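# Tie a tight knot in a rope with two arms

## Task

Make a knot in the rope and pull it snug so it is tight.

## Robot and tools

Robot: two arms, left_arm and right_arm, each with a two-finger gripper. Base poses in the scene frame: left_arm at (+0.050, +0.302, 0) m, quat_wxyz (+1.000, 0, 0, -0.010); right_arm at (+0.010, -0.355, 0) m, quat_wxyz (+1.000, 0, 0, +0.016). Scene frame: origin at table height, midway between the nominal bases, +z up, +x out over the table, left_arm toward +y. Arm names do not match image sides. A camera stand sits behind the arms. A loose object may occasionally be nudged by something else.

Frames: each arm reports its hand pose, velocities, targets and wrist-camera pose in its own base frame. Fixed cameras and the table use the scene frame. Motion offsets are along the current Hand target's own axes. Gripper axes: fingers point along +z and open and close along y. end_effector_position is the point between the pads, about 1 cm behind the tips. Reported poses can be off by a few cm, more at long reach.

execute_actions(actions, cameras): actions is a list of actions; each action is a list of up to 15 rows, one per 1/30 s step, and a short action repeats its last row until step 15. Every row holds 14 numbers in [-1, 1]: left_arm dx, dy, dz, rx, ry, rz, opening, then the same seven for right_arm. The six pose numbers are an offset from that arm's Hand target as it was when the action began, not from the previous row; 1.0 equals 0.6 m or 180 degrees, and rx, ry, rz form one rotation vector. Repeating an offset in a new action moves further. Opening is absolute: +1 fully open (0.094 m), -1 closed. To leave an arm alone, send six zeros plus its present opening (0 is itself an opening command). An empty actions list returns camera images and the full state; otherwise images come only when cameras names them (["all"] for all).

move(target, speed, blend, opening_speed, grip_force, blocking, cameras): target is one 14-number row as above, or a list of up to 15 rows; every row is an offset from the Hand targets at the move's start, not from the preceding row. Each gripper follows a straight line, all arms finishing together, capped at 10 s. speed: m/s, 0.002 to 2.9, default 0.25 (turns at twice that in rad/s); one value or one per target. blend: corner rounding in m for lists, default 0 (stop at each). opening_speed: rate on the -1..+1 scale per second, at least 0.2. grip_force: newtons per pad, 10 to 50, one value or one per arm; it persists, and lower forces close slowly. blocking=false returns after about 0.5 s while motion continues. The result adds a move: line (done, off_target, moving, held, fault) and limits (paced = pose clipped, held = steps withheld). Paths ignore obstacles and the other arm; avoid paths passing near an arm's own base, as the elbow may swing.

wait(seconds): 0 to 3600, lets the scene run with no new commands; returns early if a running move ends. stop(): brakes a running move. zoom_image(camera, region): camera one of cam_high, cam_low, cam_left_wrist, cam_right_wrist; region [x0, y0, x1, y1] in pixels, at most 504 by 504, from the newest images. finished_scene(scene): ends the current scene, giving its number; make no further call in that reply.

Results: end_effector_position (m) and end_effector_quat_wxyz per arm; Hand target, the last commanded pose after clipping, from which next offsets count; Tool commands; grip_measured, the measured opening on the command scale (reads up to ~2.5 mm wide when empty; last Joint positions entry is opening in m); Joint positions and torques (numbers 1 to 3 wrap at ±28 N m); Joint velocities, possibly shown as within noise; motor temperatures. Joint order: waist, shoulder, elbow, wrist pitch, wrist yaw, wrist roll, with ranges -2.618..3.054, 0..3.142, 0..3.142 (straight at 2.901), -1.571..1.571, -1.571..1.571, -2.094..2.094 rad.

Behaviour: orientation commands are clipped to within 40 degrees of the measured one each step. Grippers sag or fall short, may tilt, and small moves can go sideways or not happen; check pose after moves and correct. A new execute_actions call, even all zeros, re-requests the Hand target; if still short, send the gap as an offset. An arm blocked by something keeps pushing until commanded back past its gripper. Grip force jumps to its limit around 20 N; to release, command well above grip_measured.

Cameras: cam_high, cam_low (fixed) and cam_left_wrist, cam_right_wrist, all 896x504, with calibration given as pinhole plus radial distortion; wrist camera poses update with the arm.

Avoid: letting the rope or anything fall off the table or be left off it; any rope part dipping more than about a finger's width below the table top; dropping or releasing moving parts; fast impacts and hard pushes on fixed things; grippers or arms pressing on each other (the clearance check won't stop gripper contact, and closing on the other arm's fingers counts); strain on wrist-camera cables, which count as the hand; overheating motors from holding loads, stretched reach or pushing at unreachable poses (MOTOR HOT at 75 °C, fault and fold at 90 °C, collapse at 100 °C). Thinking time lets the scene keep running.

Each tool is called after "Request:" as a command line: name --argument value for each argument, lists and objects as JSON in quotes; but a table of rows of numbers goes row by row, as --pt "numbers of a row", without its own name.

## Session

Request:
execute_actions --actions '[]'

Scene clock: 0.00 s.
left_arm: end_effector_position=(+0.3901, +0.0144, +0.0800) grip_measured=+1.000 end_effector_quat_wxyz=(+0.569, -0.032, +0.820, +0.056) | right_arm: end_effector_position=(+0.3940, +0.0171, +0.0795) grip_measured=+1.000 end_effector_quat_wxyz=(+0.562, -0.041, +0.826, -0.008)
Joint positions: left_arm=[-0.034 1.577 0.342 0.877 -0.159 -0.001 0.094] | right_arm=[0.048 1.568 0.367 0.823 0.011 -0.059 0.094]
Joint velocities: within noise
Joint torques (N m): no reading
Motor temperatures (°C): left_arm=[23 29 28 28 22 22 25] | right_arm=[24 27 29 30 23 25 24]
Heat: left arm: 29 °C; right arm: 30 °C.
Hand target: left_arm +0.3912, +0.0143, +0.0814; +0.570, -0.032, +0.819, +0.056 | right_arm +0.3957, +0.0172, +0.0822; +0.564, -0.041, +0.824, -0.008
Tool commands: left_gripper/opening=+1.0 right_gripper/opening=+1.0
camera_calibration:
cam_left_wrist: T_world_to_cam=[[0.10589, -0.99132, 0.07789, -0.03695], [-0.63064, -0.12751, -0.76553, 0.34127], [0.76882, 0.03194, -0.63867, -0.1443]] pos_world=[0.33007, 0.01149, 0.17197]
cam_right_wrist: T_world_to_cam=[[0.04711, -0.97946, 0.19607, -0.02406], [-0.6585, -0.17805, -0.73122, 0.35134], [0.75111, -0.09466, -0.65336, -0.1356]] pos_world=[0.33434, 0.02616, 0.17303]

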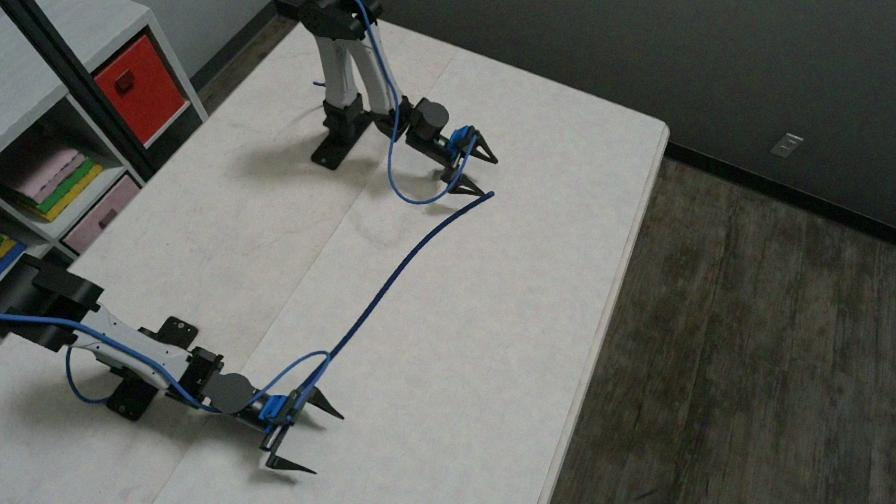

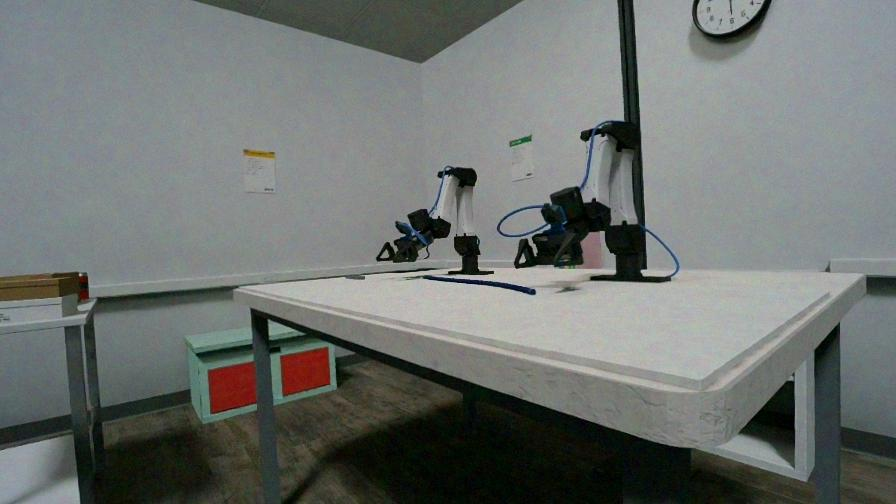

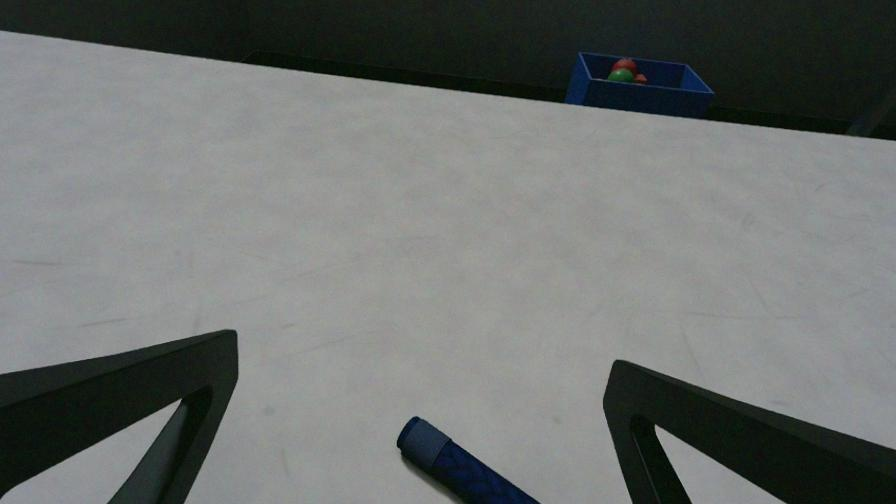

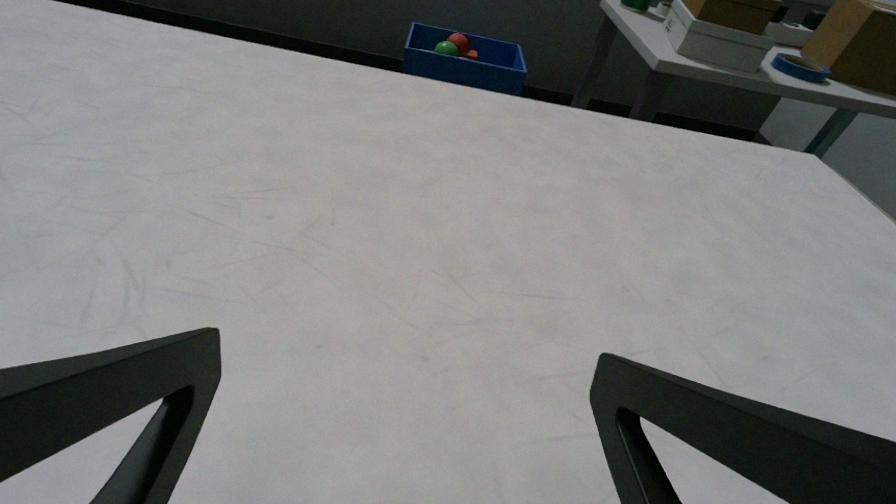

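Request:
zoom_image --camera "cam_high" --region '[200, 180, 500, 500]'

Request:
zoom_image --camera "cam_low" --region '[300, 130, 700, 330]'

Scaled by 1.575 from the camera's image (finer frame: 1280x720).

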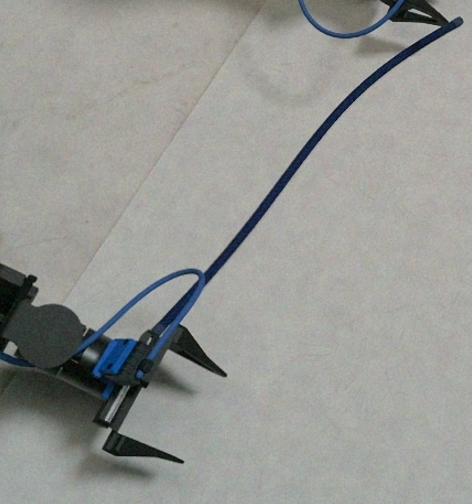

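Scaled by 1.260 from the camera's image (finer frame: 1280x720).

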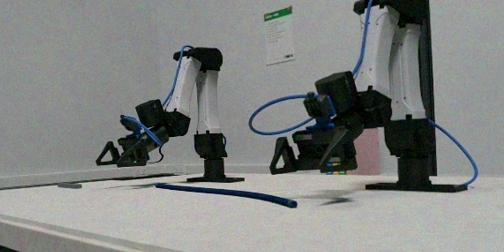

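Request:
move --target '[-0.127,0.018,-0.135,0.038,0.387,0.022,1,-0.084,-0.192,-0.303,-0.005,0.382,0.028,1]' --cameras '["all"]'

Scene clock: 49.00 s.
left_arm: end_effector_position=(+0.3370, +0.0138, +0.1801) grip_measured=+1.000 end_effector_quat_wxyz=(+0.000, -0.002, +1.000, +0.006) | right_arm: end_effector_position=(+0.2498, -0.0971, +0.1967) grip_measured=+1.000 end_effector_quat_wxyz=(+0.021, +0.004, +1.000, -0.006)
Joint positions: left_arm=[0.035 1.849 1.852 -1.574 -0.012 0.031 0.094] | right_arm=[-0.373 1.548 1.577 -1.556 -0.003 -0.366 0.094]
Joint torques (N m): left_arm=[0.7 -7.57 7.34 0.31 0.18 0.14] | right_arm=[-0.88 -5.27 8.2 0.35 0.1 -0.13]
Motor temperatures (°C): left_arm=[23 33 31 35 22 22 25] | right_arm=[24 29 33 35 23 25 24]
Heat: left arm: 35 °C; right arm: 35 °C.
Hand target: left_arm +0.3410, +0.0138, +0.1811; -0.001, +0.001, +1.000, +0.000 | right_arm +0.2513, -0.0999, +0.2017; +0.000, +0.001, +1.000, +0.000
Off the commanded pose: left_arm 0.004 m, 1 deg | right_arm 0.006 m, 3 deg.
joint sent to its limit (right arm) — joint 4 (wrist pitch), lower limit. The joint targets are off in orientation, not in position.
move: off_target (right_arm)
cam_left_wrist: T_world_to_cam=[[0.12477, -0.99128, 0.04235, -0.03962], [-0.93555, -0.10332, 0.33775, 0.28803], [-0.33043, -0.08176, -0.94028, 0.38679]] pos_world=[0.40222, 0.02211, 0.26809]
cam_right_wrist: T_world_to_cam=[[0.11444, -0.99027, 0.07918, -0.14688], [-0.947, -0.08466, 0.30986, 0.19817], [-0.30015, -0.11044, -0.94748, 0.3574]] pos_world=[0.31175, -0.0892, 0.28885]

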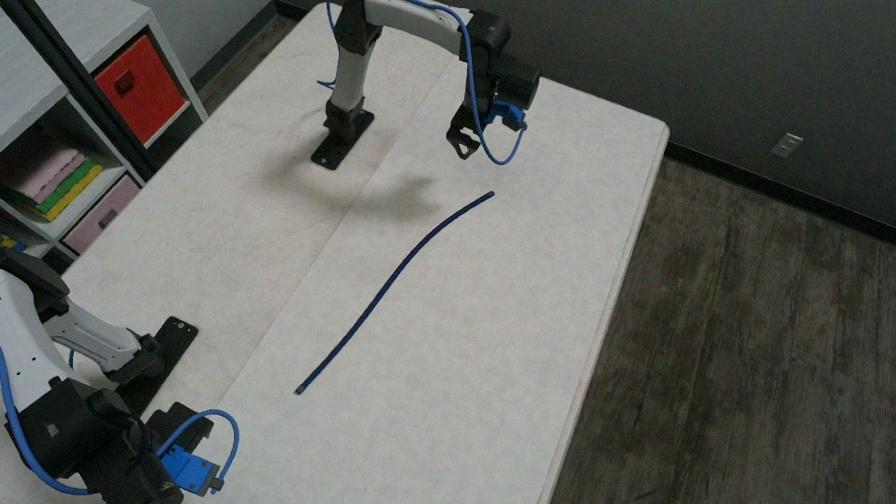

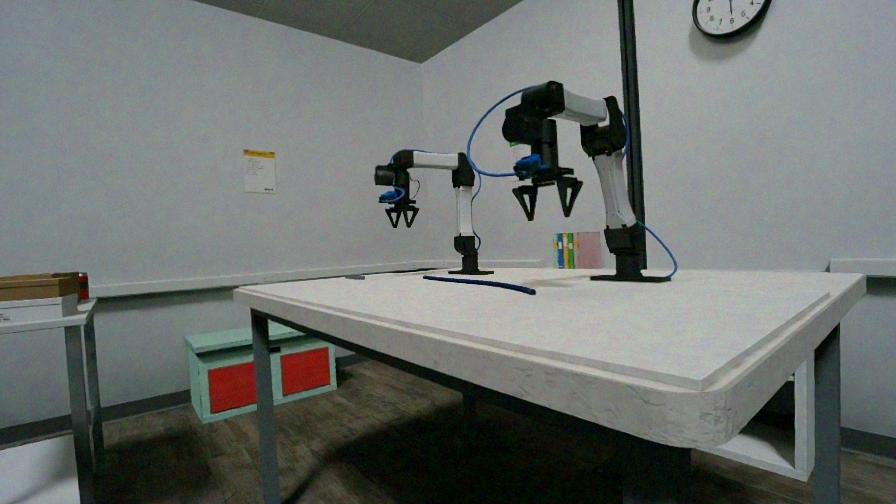

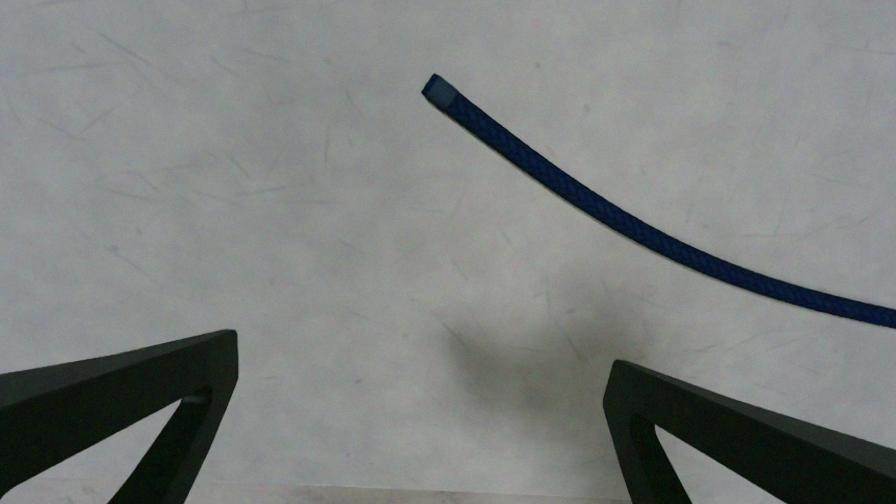

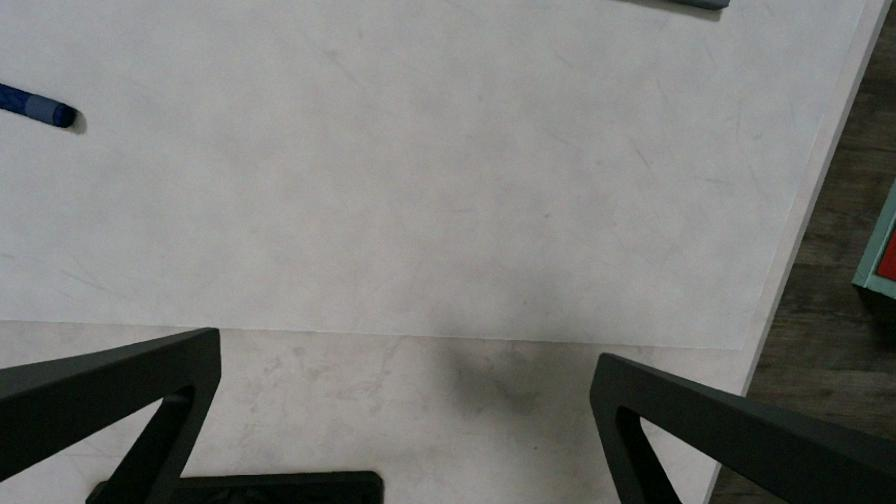

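Request:
move --target '[-0.085,-0.033,0.15,0,0,-0.35,0.3,0,0,0,0,0,0,0.3]' --cameras '["cam_left_wrist","cam_low"]'

Scene clock: 71.23 s.
left_arm: end_effector_position=(+0.3942, -0.0025, +0.1027) grip_measured=+0.302 end_effector_quat_wxyz=(+0.013, -0.519, +0.855, -0.004) | right_arm: end_effector_position=(+0.2498, -0.0972, +0.1967) grip_measured=+0.302 end_effector_quat_wxyz=(+0.021, +0.003, +1.000, -0.007)
Joint positions: left_arm=[-0.01 2.024 1.783 -1.304 -0.008 -1.101 0.061] | right_arm=[-0.373 1.548 1.577 -1.556 -0.003 -0.366 0.061]
Joint torques (N m): left_arm=[-0.2 -9.39 3.86 0.56 0.08 -0.06] | right_arm=[-0.84 -5.14 7.9 0.35 0.13 -0.2]
Motor temperatures (°C): left_arm=[23 34 33 31 22 22 25] | right_arm=[24 29 38 32 23 25 24]
Heat: left arm: 34 °C; right arm: 38 °C.
Hand target: left_arm +0.3918, -0.0061, +0.0911; -0.001, -0.522, +0.853, +0.000 | right_arm +0.2513, -0.0999, +0.2017; +0.000, +0.001, +1.000, +0.000
Off the commanded pose: left_arm 0.012 m, 2 deg | right_arm 0.006 m, 3 deg.
joint sent to its limit (right arm) — joint 4 (wrist pitch), lower limit. The joint targets are off in orientation, not in position.
move: off_target (left_arm)
cam_left_wrist: T_world_to_cam=[[0.93368, -0.34991, 0.07617, -0.38035], [-0.35512, -0.87736, 0.32268, 0.13681], [-0.04608, -0.32833, -0.94344, 0.21932]] pos_world=[0.41382, 0.05895, 0.19174]
Images, in order (width x height): cam_low 896x504, cam_left_wrist 896x504.

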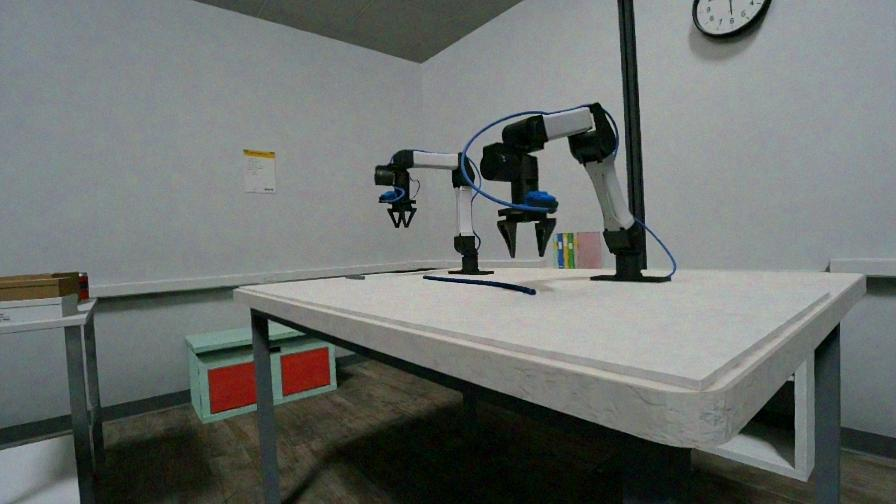

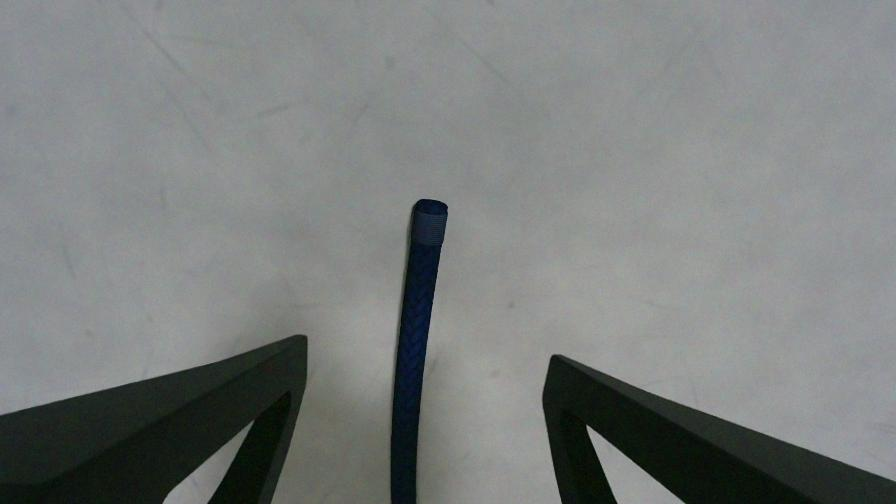

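Request:
move --target '[0,0,0.125,0,0,0,0.3,0,0,0,0,0,0,0.3]' --cameras '["cam_left_wrist","cam_low"]'

Scene clock: 75.30 s.
left_arm: end_effector_position=(+0.3959, -0.0025, +0.0269) grip_measured=+0.302 end_effector_quat_wxyz=(+0.012, -0.519, +0.854, -0.003) | right_arm: end_effector_position=(+0.2498, -0.0972, +0.1967) grip_measured=+0.302 end_effector_quat_wxyz=(+0.021, +0.003, +1.000, -0.007)
Joint positions: left_arm=[-0.01 2.076 1.556 -1.028 -0.008 -1.102 0.061] | right_arm=[-0.373 1.548 1.577 -1.556 -0.003 -0.366 0.061]
Joint torques (N m): left_arm=[-0.18 -9.69 3.75 0.53 0.08 -0.07] | right_arm=[-0.91 -5.03 8.23 0.3 0.08 -0.11]
Heat: left arm: 34 °C; right arm: 39 °C.
Hand target: left_arm +0.3918, -0.0062, +0.0161; -0.001, -0.522, +0.853, +0.000 | right_arm +0.2513, -0.0999, +0.2017; +0.000, +0.001, +1.000, +0.000
Off the commanded pose: left_arm 0.012 m, 1 deg | right_arm 0.006 m, 3 deg.
joint sent to its limit (right arm) — joint 4 (wrist pitch), lower limit. The joint targets are off in orientation, not in position.
move: off_target (left_arm)
cam_left_wrist: T_world_to_cam=[[0.93418, -0.34918, 0.07333, -0.37635], [-0.35346, -0.87765, 0.32373, 0.16124], [-0.04868, -0.32834, -0.9433, 0.14878]] pos_world=[0.41582, 0.05895, 0.11574]
Images, in order (width x height): cam_low 896x504, cam_left_wrist 896x504.

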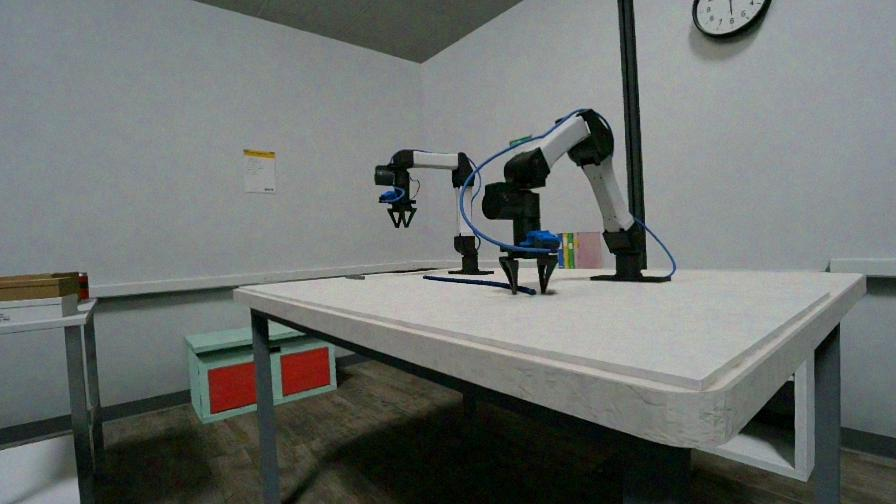

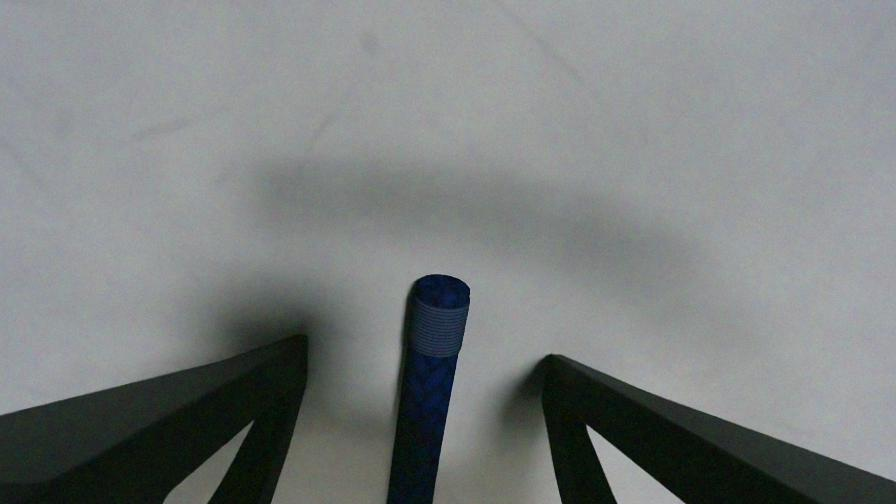

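Request:
move --pt "0.005 0 0.02 0 0 0 0.3 0 0 0 0 0 0 0.3" --pt "0.005 0 0.02 0 0 0 -1 0 0 0 0 0 0 0.3" --grip_force 40 --cameras '["cam_left_wrist"]'

Scene clock: 82.43 s.
left_arm: end_effector_position=(+0.3988, -0.0046, +0.0212) grip_measured=-0.777 end_effector_quat_wxyz=(+0.020, -0.520, +0.854, -0.008) | right_arm: end_effector_position=(+0.2498, -0.0972, +0.1967) grip_measured=+0.302 end_effector_quat_wxyz=(+0.021, +0.003, +1.000, -0.007)
Joint positions: left_arm=[-0.015 2.076 1.532 -0.985 -0.008 -1.109 0.01] | right_arm=[-0.373 1.548 1.577 -1.556 -0.003 -0.366 0.061]
Joint torques (N m): left_arm=[-0.31 -8.77 2.93 0.59 0.07 -0.07] | right_arm=[-1.02 -5.33 8.01 0.39 0.05 -0.19]
Heat: left arm: 37 °C; right arm: 40 °C.
Hand target: left_arm +0.3904, -0.0088, +0.0041; -0.001, -0.522, +0.853, +0.000 | right_arm +0.2513, -0.0999, +0.2017; +0.000, +0.001, +1.000, +0.000
Off the commanded pose: left_arm 0.020 m, 2 deg | right_arm 0.006 m, 3 deg.
joint sent to its limit (right arm) — joint 4 (wrist pitch), lower limit. The joint targets are off in orientation, not in position.
grip_force (N): 40, 40
move: off_target (left_arm); target 2's new opening was sent with left_arm's hand 0.019 m and 2 deg from that target
cam_left_wrist: T_world_to_cam=[[0.9333, -0.34738, 0.091, -0.37934], [-0.35782, -0.87815, 0.31751, 0.16402], [-0.03038, -0.32889, -0.94388, 0.13559]] pos_world=[0.41685, 0.05685, 0.11042]

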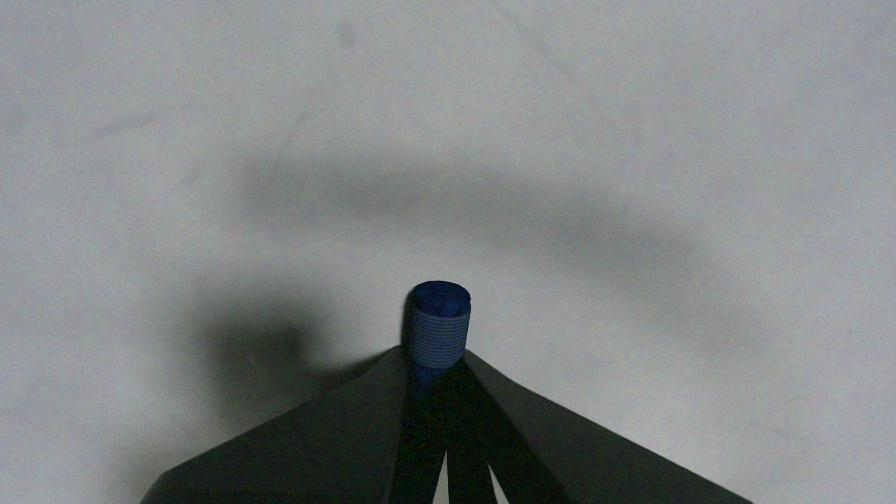

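Request:
move --pt "0 0 -0.075 0 0 0 -1 0 0 0 0 0 0 0.3" --pt "0.185 -0.166 -0.075 0 0 0.35 -1 0 0 0 0 0 0 0.3" --pt "0.503 -0.279 -0.065 0 0 0.85 -1 0 0 0 0 0 0 0.3" --pt "0.503 -0.279 -0.025 0 0 0.85 -1 0 0 0 0 0 0 0.3" --blend '[0.02,0.03,0.01,0]' --speed 0.2 --cameras '["cam_high","cam_left_wrist"]'

Scene clock: 113.97 s.
left_arm: end_effector_position=(+0.3998, -0.3477, +0.0273) grip_measured=-0.779 end_effector_quat_wxyz=(+0.039, +0.701, +0.712, +0.006) | right_arm: end_effector_position=(+0.2498, -0.0972, +0.1967) grip_measured=+0.302 end_effector_quat_wxyz=(+0.021, +0.003, +1.000, -0.007)
Joint positions: left_arm=[-0.718 2.798 2.847 -1.541 -0.008 0.837 0.01] | right_arm=[-0.373 1.548 1.577 -1.556 -0.003 -0.366 0.061]
Joint torques (N m): left_arm=[0.02 -13.49 6.75 0.74 0.18 0.15] | right_arm=[-1.01 -5.37 8.2 0.33 0.04 -0.15]
Motor temperatures (°C): left_arm=[23 42 33 29 22 22 26] | right_arm=[24 30 42 31 23 25 24]
Heat: left arm: 42 °C; right arm: 42 °C.
Hand target: left_arm +0.4018, -0.3538, +0.0191; +0.000, +0.708, +0.706, -0.001 | right_arm +0.2513, -0.0999, +0.2017; +0.000, +0.001, +1.000, +0.000
Off the commanded pose: left_arm 0.010 m, 5 deg | right_arm 0.006 m, 3 deg.
elbow stopped short (left arm): the move would have taken joint 3 (elbow) straighter than the controller allows.
joint sent to its limit (right arm) — joint 4 (wrist pitch), lower limit. The joint targets are off in orientation, not in position.
grip_force (N): 40, 40
move: off_target (left_arm)
cam_left_wrist: T_world_to_cam=[[-0.99079, -0.13534, -0.00303, 0.34543], [-0.13051, 0.94903, 0.28689, 0.40646], [-0.03596, 0.28464, -0.95796, 0.24447]] pos_world=[0.40409, -0.40858, 0.11863]

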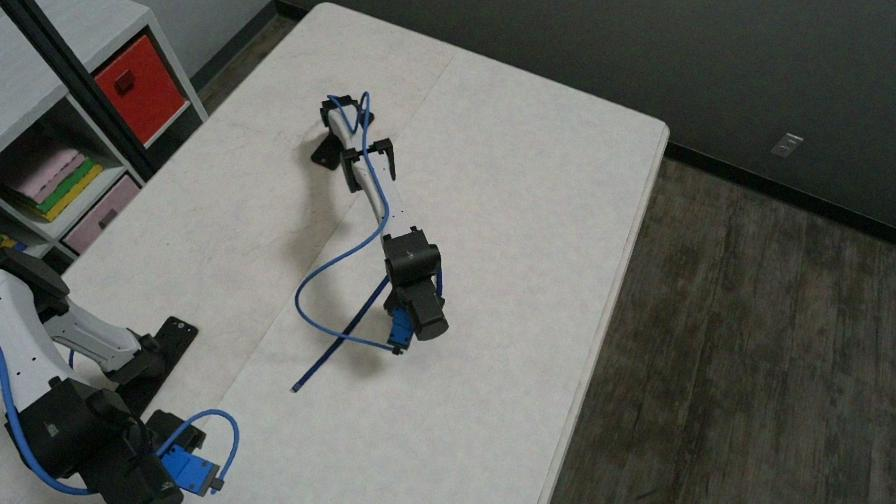

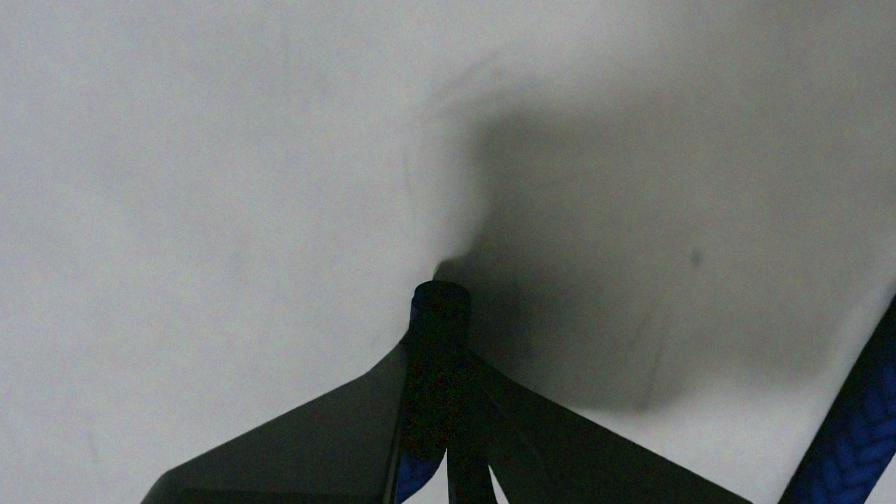

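Request:
move --pt "-0.083 -0.007 -0.092 0 0 0.11 -1 0 0 0 0 0 0 0.3" --pt "-0.12 -0.188 -0.092 0 0 0.33 -1 0 0 0 0 0 0 0.3" --pt "-0.073 -0.34 -0.08 0 0 0.48 -1 0 0 0 0 0 0 0.3" --pt "-0.073 -0.34 0.0 0 0 0.48 -1 0 0 0 0 0 0 0.3" --blend '[0.02,0.03,0.01,0]' --speed 0.15 --cameras '["cam_high","cam_left_wrist"]'

Scene clock: 129.67 s.
left_arm: end_effector_position=(+0.1971, -0.3895, +0.0228) grip_measured=-0.779 end_effector_quat_wxyz=(-0.019, +0.999, +0.040, -0.004) | right_arm: end_effector_position=(+0.2498, -0.0972, +0.1967) grip_measured=+0.302 end_effector_quat_wxyz=(+0.021, +0.003, +1.000, -0.007)
Joint positions: left_arm=[-1.105 2.304 1.908 -1.213 -0.008 1.957 0.01] | right_arm=[-0.373 1.548 1.577 -1.556 -0.003 -0.366 0.061]
Joint torques (N m): left_arm=[0.02 -13.78 3.22 0.84 0.19 0.19] | right_arm=[-0.9 -5.15 8.2 0.23 0.05 -0.08]
Motor temperatures (°C): left_arm=[23 47 34 29 22 22 26] | right_arm=[24 30 43 31 23 25 23]
Heat: left arm: 47 °C; right arm: 43 °C.
Hand target: left_arm +0.1978, -0.3971, +0.0194; +0.000, +1.000, +0.031, -0.001 | right_arm +0.2513, -0.0999, +0.2017; +0.000, +0.001, +1.000, +0.000
Off the commanded pose: left_arm 0.008 m, 2 deg | right_arm 0.006 m, 3 deg.
elbow stopped short (left arm): the move would have taken joint 3 (elbow) straighter than the controller allows.
joint sent to its limit (right arm) — joint 4 (wrist pitch), lower limit. The joint targets are off in orientation, not in position.
grip_force (N): 40, 40
move: done
cam_left_wrist: T_world_to_cam=[[-0.19836, 0.97572, 0.09281, 0.41335], [0.92911, 0.15704, 0.33481, -0.09746], [0.31211, 0.15265, -0.9377, 0.1243]] pos_world=[0.13375, -0.40698, 0.11083]

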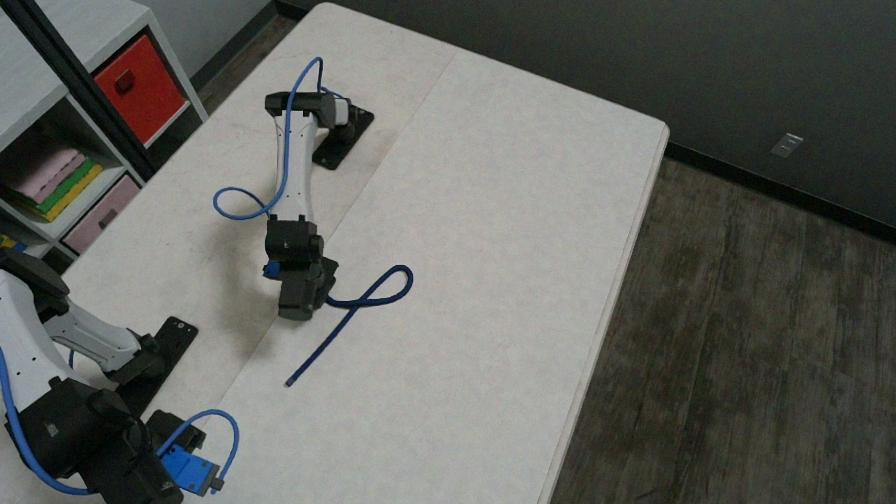

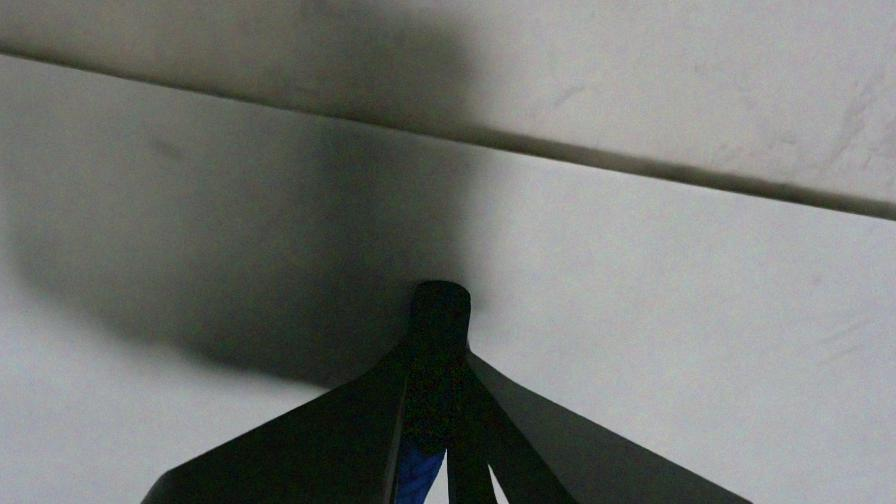

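Request:
move --pt "0 0 0 0 0 0 0 0 0 0 0 0 0 0.3" --pt "0 0 -0.13 0 0 0 0 0 0 0 0 0 0 0.3" --pt "0 0 -0.13 0 0 -0.5 0 0 0 0 0 0 0 0.3" --pt "0 0 -0.13 0 0 -0.95 0 0 0 0 0 0 0 0.3" --speed 0.25 --blend '[0,0.02,0.02,0]' --cameras '["cam_high","cam_left_wrist"]'

Scene clock: 156.00 s.
left_arm: end_effector_position=(+0.1985, -0.3928, +0.0939) grip_measured=-0.002 end_effector_quat_wxyz=(+0.000, +0.053, +0.999, +0.005) | right_arm: end_effector_position=(+0.2498, -0.0972, +0.1967) grip_measured=+0.302 end_effector_quat_wxyz=(+0.021, +0.003, +1.000, -0.007)
Joint positions: left_arm=[-1.105 2.279 2.149 -1.45 -0.006 -1 0.047] | right_arm=[-0.373 1.548 1.577 -1.556 -0.003 -0.366 0.061]
Joint torques (N m): left_arm=[0.05 -12.38 7.42 0.24 0.07 -0.09] | right_arm=[-0.95 -4.92 8.39 0.34 0.15 -0.14]
Heat: left arm: 51 °C; right arm: 44 °C.
Hand target: left_arm +0.1979, -0.3970, +0.0974; -0.001, +0.048, +0.999, +0.000 | right_arm +0.2513, -0.0999, +0.2017; +0.000, +0.001, +1.000, +0.000
Off the commanded pose: left_arm 0.006 m, 1 deg | right_arm 0.006 m, 3 deg.
joint sent to its limit (right arm) — joint 4 (wrist pitch), lower limit. The joint targets are off in orientation, not in position.
grip_force (N): 40, 40
move: done
cam_left_wrist: T_world_to_cam=[[0.01604, -0.99892, 0.04357, -0.40328], [-0.94148, -0.00041, 0.33707, 0.18723], [-0.33669, -0.04643, -0.94047, 0.24182]] pos_world=[0.26416, -0.39154, 0.18189]

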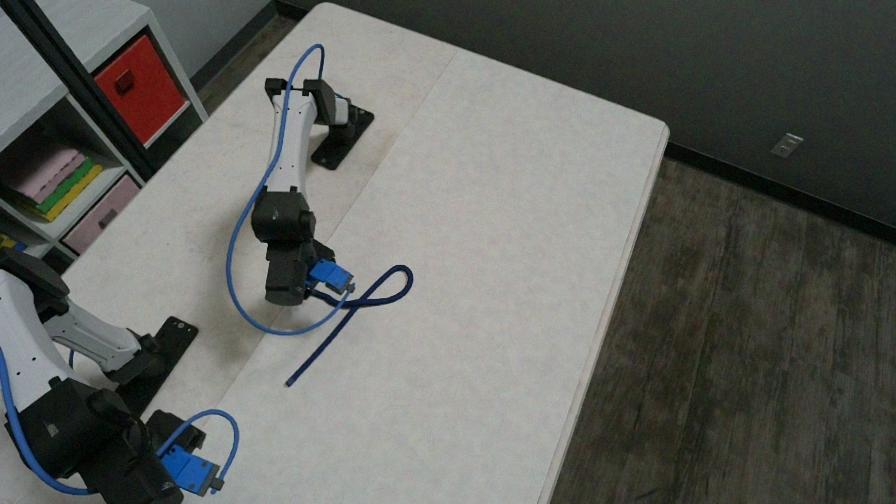

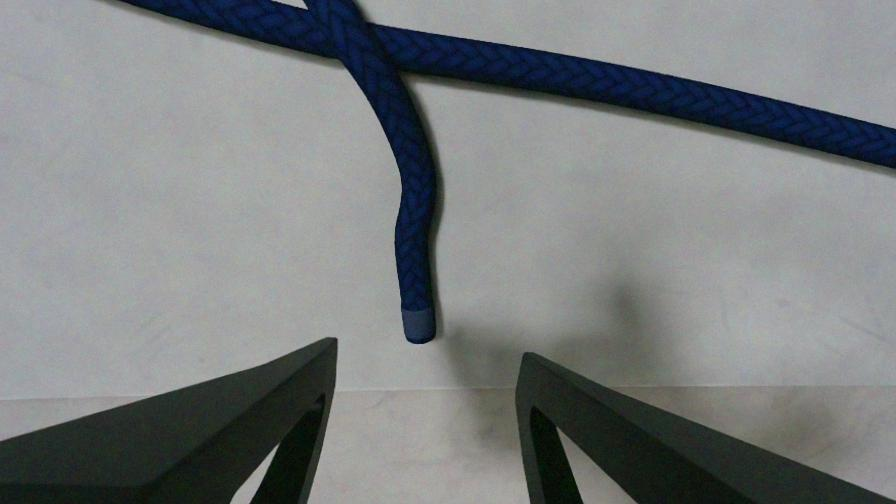

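Request:
move --pt "0.021 0.01 0.15 0 0 0 0 0 0 0 0 0 0 0.3" --pt "0.021 0.01 0.15 0 0 0 -1 0 0 0 0 0 0 0.3" --pt "0.021 0.01 0.12 0 0 0 -1 0 0 0 0 0 0 0.3" --pt "0.011 0.064 0.12 0 0 0.25 -1 0 0 0 0 0 0 0.3" --pt "-0.02 0.1425 0.12 0 0 0.583 -1 0 0 0 0 0 0 0.3" --pt "-0.02 0.1425 0.15 0 0 0.583 -1 0 0 0 0 0 0 0.3" --speed '[0.15,0.15,0.1,0.1,0.1,0.1]' --blend '[0,0,0.01,0.02,0.005,0]' --cameras '["cam_high","cam_left_wrist"]'

Scene clock: 186.60 s.
left_arm: end_effector_position=(+0.2054, -0.3427, +0.0242) grip_measured=-0.776 end_effector_quat_wxyz=(+0.001, +0.636, +0.772, +0.000) | right_arm: end_effector_position=(+0.2498, -0.0972, +0.1967) grip_measured=+0.302 end_effector_quat_wxyz=(+0.021, +0.003, +1.000, -0.007)
Joint positions: left_arm=[-1.031 2.112 1.601 -1.058 0 0.347 0.011] | right_arm=[-0.373 1.548 1.577 -1.556 -0.003 -0.366 0.061]
Joint torques (N m): left_arm=[0.96 -13.29 3.26 0.45 0.07 0.14] | right_arm=[-0.66 -5.16 8.4 0.3 -0.02 -0.11]
Motor temperatures (°C): left_arm=[23 56 35 28 22 22 26] | right_arm=[24 30 45 30 23 25 23]
Heat: left arm: 56 °C; right arm: 45 °C.
Hand target: left_arm +0.2059, -0.3367, +0.0254; +0.000, +0.637, +0.771, +0.000 (not the last commanded pose) | right_arm +0.2513, -0.0999, +0.2017; +0.000, +0.001, +1.000, +0.000
Off the commanded pose: left_arm 0.036 m, 32 deg | right_arm 0.006 m, 3 deg.
joint sent to its limit (right arm) — joint 4 (wrist pitch), lower limit. The joint targets are off in orientation, not in position.
grip_force (N): 40, 40
move: off_target (left_arm; path cut at 10 s); path passed 4 of 6 targets; blend cut to 0.0089 m at target 3; target 2's new opening was sent with left_arm's hand 0.015 m and 2 deg from that target
cam_left_wrist: T_world_to_cam=[[-0.94954, -0.30894, 0.05418, 0.08417], [-0.27388, 0.90086, 0.3368, 0.38897], [-0.15286, 0.30496, -0.94002, 0.26365]] pos_world=[0.22676, -0.40481, 0.11227]

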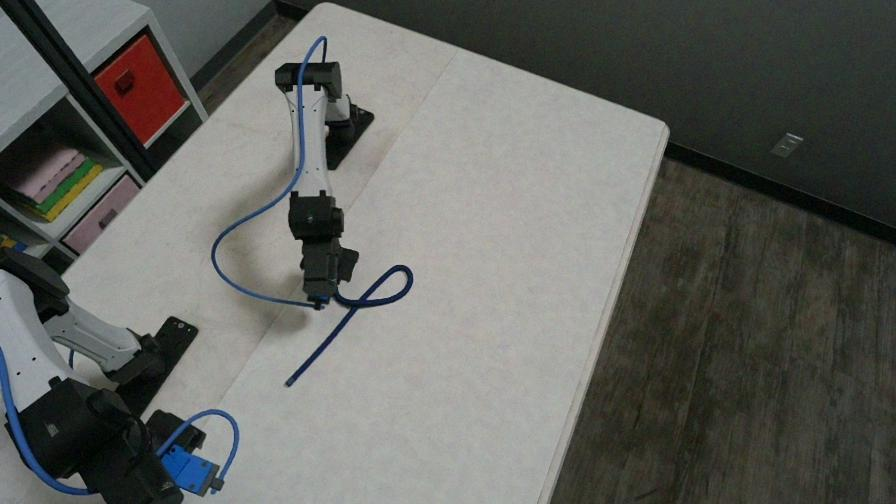

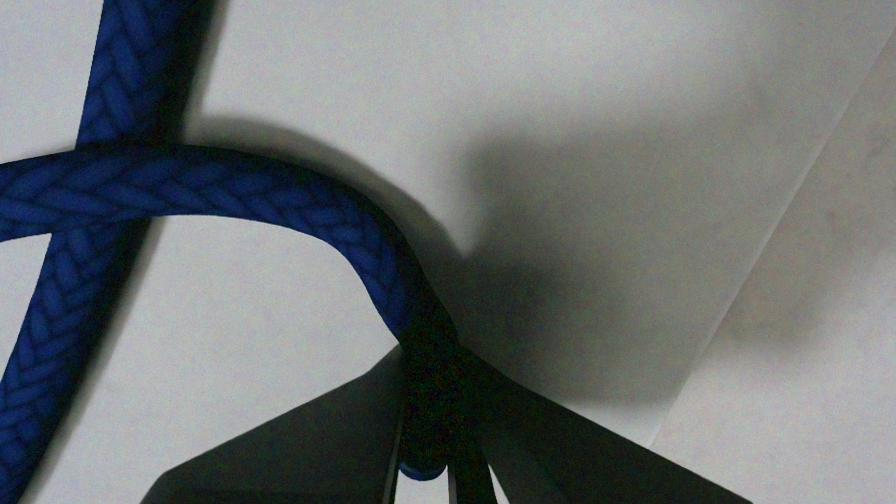

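Request:
move --pt "0.063 0.0115 0.012 0 0 0.145 -1 0 0 0 0 0 0 0.3" --pt "0.063 0.0115 0.012 0 0 0.145 -0.2 0 0 0 0 0 0 0.3" --pt "0.063 0.0115 -0.18 0 0 0.145 -0.2 0 0 0 0 0 0 0.3" --speed '[0.1,0.2,0.2]' --cameras '["cam_high","cam_left_wrist"]'

Scene clock: 199.37 s.
left_arm: end_effector_position=(+0.2016, -0.2963, +0.1294) grip_measured=-0.202 end_effector_quat_wxyz=(-0.004, +0.793, +0.610, +0.000) | right_arm: end_effector_position=(+0.2498, -0.0972, +0.1967) grip_measured=+0.302 end_effector_quat_wxyz=(+0.021, +0.003, +1.000, -0.007)
Joint positions: left_arm=[-0.973 1.913 1.733 -1.399 0.001 0.857 0.037] | right_arm=[-0.373 1.548 1.577 -1.556 -0.003 -0.366 0.061]
Joint torques (N m): left_arm=[0.76 -9.21 7.47 0.29 0.09 0.17] | right_arm=[-0.92 -5.09 8.12 0.34 0.06 -0.03]
Heat: left arm: 54 °C; right arm: 45 °C.
Hand target: left_arm +0.2058, -0.2983, +0.1334; +0.000, +0.795, +0.607, -0.001 | right_arm +0.2513, -0.0999, +0.2017; +0.000, +0.001, +1.000, +0.000
Off the commanded pose: left_arm 0.006 m, 1 deg | right_arm 0.006 m, 3 deg.
joint sent to its limit (right arm) — joint 4 (wrist pitch), lower limit. The joint targets are off in orientation, not in position.
grip_force (N): 40, 40
move: done; target 2's new opening was sent with left_arm's hand 0.013 m and 2 deg from that target
cam_left_wrist: T_world_to_cam=[[-0.98875, 0.13678, 0.06051, 0.22841], [0.14929, 0.92734, 0.34316, 0.23238], [-0.00918, 0.34834, -0.93732, 0.3313]] pos_world=[0.19419, -0.36214, 0.21697]

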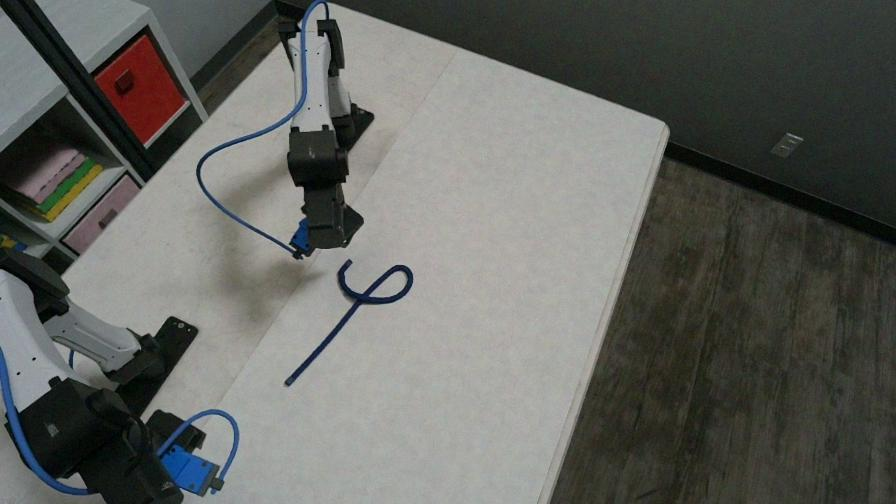

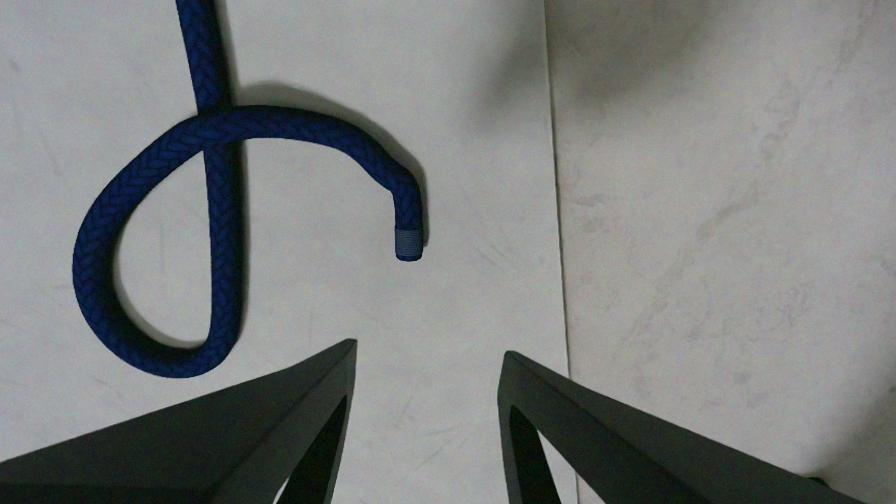

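Request:
move --pt "-0.003 0.011 0.208 0 0 0 -0.2 0 0 0 0 0 0 0.3" --pt "-0.003 0.011 0.208 0 0 0 -1 0 0 0 0 0 0 0.3" --speed 0.2

Request:
move --pt "0.002 0.044 -0.03 0 0 0.09 -1 0 0 0 0 0 0 0.3" --pt "-0.0035 0.076 -0.03 0 0 0.17 -1 0 0 0 0 0 0 0.3" --pt "-0.0035 0.076 0 0 0 0.17 -1 0 0 0 0 0 0 0.3" --pt "-0.0035 0.076 0 0 0 0.17 -0.3 0 0 0 0 0 0 0.3" --pt "-0.0035 0.076 -0.2 0 0 0.17 -0.3 0 0 0 0 0 0 0.3" --speed 0.2 --blend '[0.01,0.005,0,0,0]' --cameras '["cam_high","cam_left_wrist"]'

Scene clock: 236.50 s.
left_arm: end_effector_position=(+0.2123, -0.3054, +0.0218) grip_measured=-0.782 end_effector_quat_wxyz=(+0.012, +0.792, +0.611, -0.001) | right_arm: end_effector_position=(+0.2498, -0.0972, +0.1967) grip_measured=+0.302 end_effector_quat_wxyz=(+0.021, +0.003, +1.000, -0.007)
Joint positions: left_arm=[-0.963 1.994 1.413 -0.966 0.001 0.865 0.01] | right_arm=[-0.373 1.548 1.577 -1.556 -0.003 -0.366 0.061]
Joint torques (N m): left_arm=[0.57 -8.17 3.54 0.67 0.09 0.17] | right_arm=[-1.06 -5.14 8.16 0.36 0.07 -0.12]
Motor temperatures (°C): left_arm=[23 49 38 27 22 22 26] | right_arm=[24 30 46 29 23 25 23]
Heat: left arm: 49 °C; right arm: 46 °C.
Hand target: left_arm +0.2114, -0.3017, +0.0086; +0.000, +0.795, +0.607, +0.000 | right_arm +0.2513, -0.0999, +0.2017; +0.000, +0.001, +1.000, +0.000
Off the commanded pose: left_arm 0.014 m, 1 deg | right_arm 0.006 m, 3 deg.
joint sent to its limit (right arm) — joint 4 (wrist pitch), lower limit. The joint targets are off in orientation, not in position.
grip_force (N): 40, 40
move: off_target (left_arm); target 2's new opening was sent with left_arm's hand 0.014 m and 0 deg from that target

Scene clock: 241.07 s.
left_arm: end_effector_position=(+0.2511, -0.3151, +0.1261) grip_measured=-0.303 end_effector_quat_wxyz=(-0.001, +0.925, +0.379, -0.001) | right_arm: end_effector_position=(+0.2498, -0.0972, +0.1967) grip_measured=+0.302 end_effector_quat_wxyz=(+0.021, +0.003, +1.000, -0.007)
Joint positions: left_arm=[-0.898 2.101 1.992 -1.464 0.001 1.466 0.033] | right_arm=[-0.373 1.548 1.577 -1.556 -0.003 -0.366 0.061]
Joint torques (N m): left_arm=[0.76 -10.61 7.41 0.21 0.11 0.17] | right_arm=[-0.92 -5.07 8.12 0.31 0.12 -0.11]
Heat: left arm: 49 °C; right arm: 46 °C.
Hand target: left_arm +0.2550, -0.3157, +0.1285; +0.000, +0.927, +0.376, -0.001 | right_arm +0.2513, -0.0999, +0.2017; +0.000, +0.001, +1.000, +0.000
Off the commanded pose: left_arm 0.005 m, 0 deg | right_arm 0.006 m, 3 deg.
joint sent to its limit (right arm) — joint 4 (wrist pitch), lower limit. The joint targets are off in orientation, not in position.
grip_force (N): 40, 40
move: done; target 4's new opening was sent with left_arm's hand 0.014 m and 1 deg from that target
cam_left_wrist: T_world_to_cam=[[-0.78159, 0.62113, 0.05763, 0.38106], [0.60069, 0.7245, 0.33804, 0.06703], [0.16821, 0.29883, -0.93937, 0.27539]] pos_world=[0.21124, -0.36754, 0.21407]

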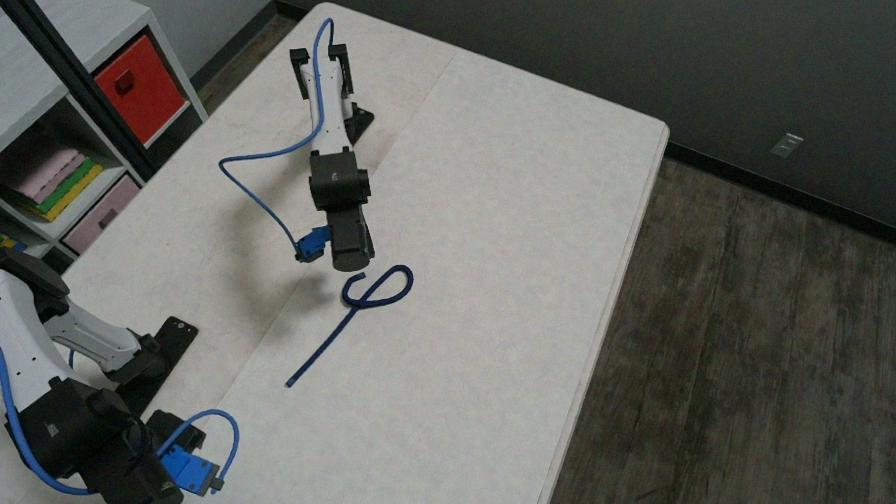

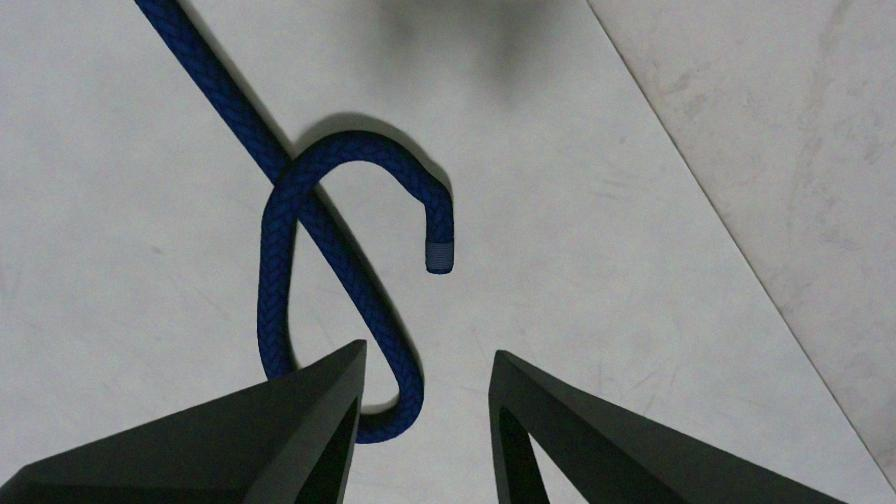

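Request:
move --pt "-0.01 0.091 0.08 0 0 -0.133 -0.3 0 0 0 0 0 0 0.3" --pt "-0.01 0.091 0.205 0 0 -0.133 -0.3 0 0 0 0 0 0 0.3" --pt "-0.01 0.091 0.205 0 0 -0.133 -1 0 0 0 0 0 0 0.3" --speed 0.2 --blend '[0.01,0,0]' --cameras '["cam_left_wrist"]'

Scene clock: 266.80 s.
left_arm: end_effector_position=(+0.2892, -0.3628, +0.0244) grip_measured=-0.563 end_effector_quat_wxyz=(+0.015, +0.831, +0.555, +0.001) | right_arm: end_effector_position=(+0.2498, -0.0972, +0.1967) grip_measured=+0.302 end_effector_quat_wxyz=(+0.021, +0.003, +1.000, -0.007)
Joint positions: left_arm=[-0.898 2.353 1.999 -1.188 0 1.066 0.021] | right_arm=[-0.373 1.548 1.577 -1.556 -0.003 -0.366 0.061]
Joint torques (N m): left_arm=[0.57 -11 3.54 0.7 0.1 -0.02] | right_arm=[-0.72 -5.12 8.24 0.32 0.03 -0.15]
Heat: left arm: 47 °C; right arm: 47 °C.
Hand target: left_arm +0.2886, -0.3591, +0.0055; +0.000, +0.829, +0.560, +0.000 | right_arm +0.2513, -0.0999, +0.2017; +0.000, +0.001, +1.000, +0.000
Off the commanded pose: left_arm 0.019 m, 2 deg | right_arm 0.006 m, 3 deg.
joint sent to its limit (right arm) — joint 4 (wrist pitch), lower limit. The joint targets are off in orientation, not in position.
grip_force (N): 40, 40
move: off_target (left_arm); target 3's new opening was sent with left_arm's hand 0.019 m and 1 deg from that target
cam_left_wrist: T_world_to_cam=[[-0.96277, 0.26855, 0.03099, 0.37143], [0.26398, 0.90921, 0.32197, 0.27783], [0.05829, 0.31816, -0.94624, 0.22664]] pos_world=[0.27105, -0.42446, 0.1135]

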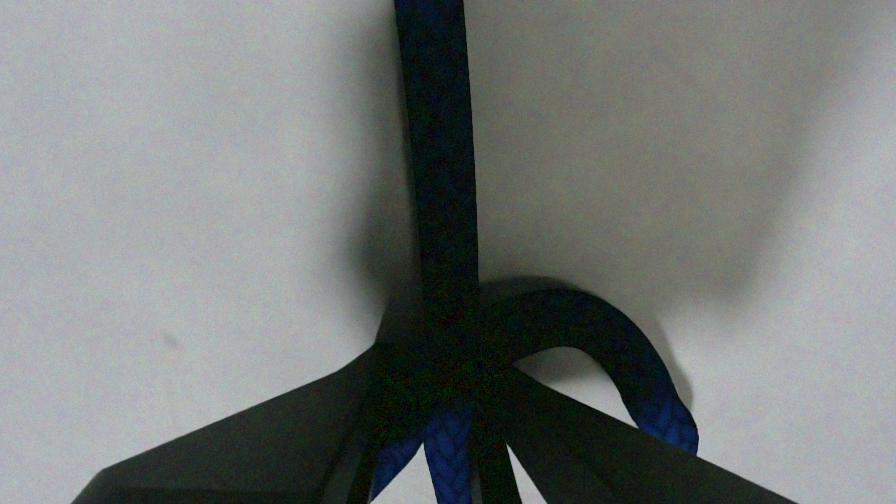

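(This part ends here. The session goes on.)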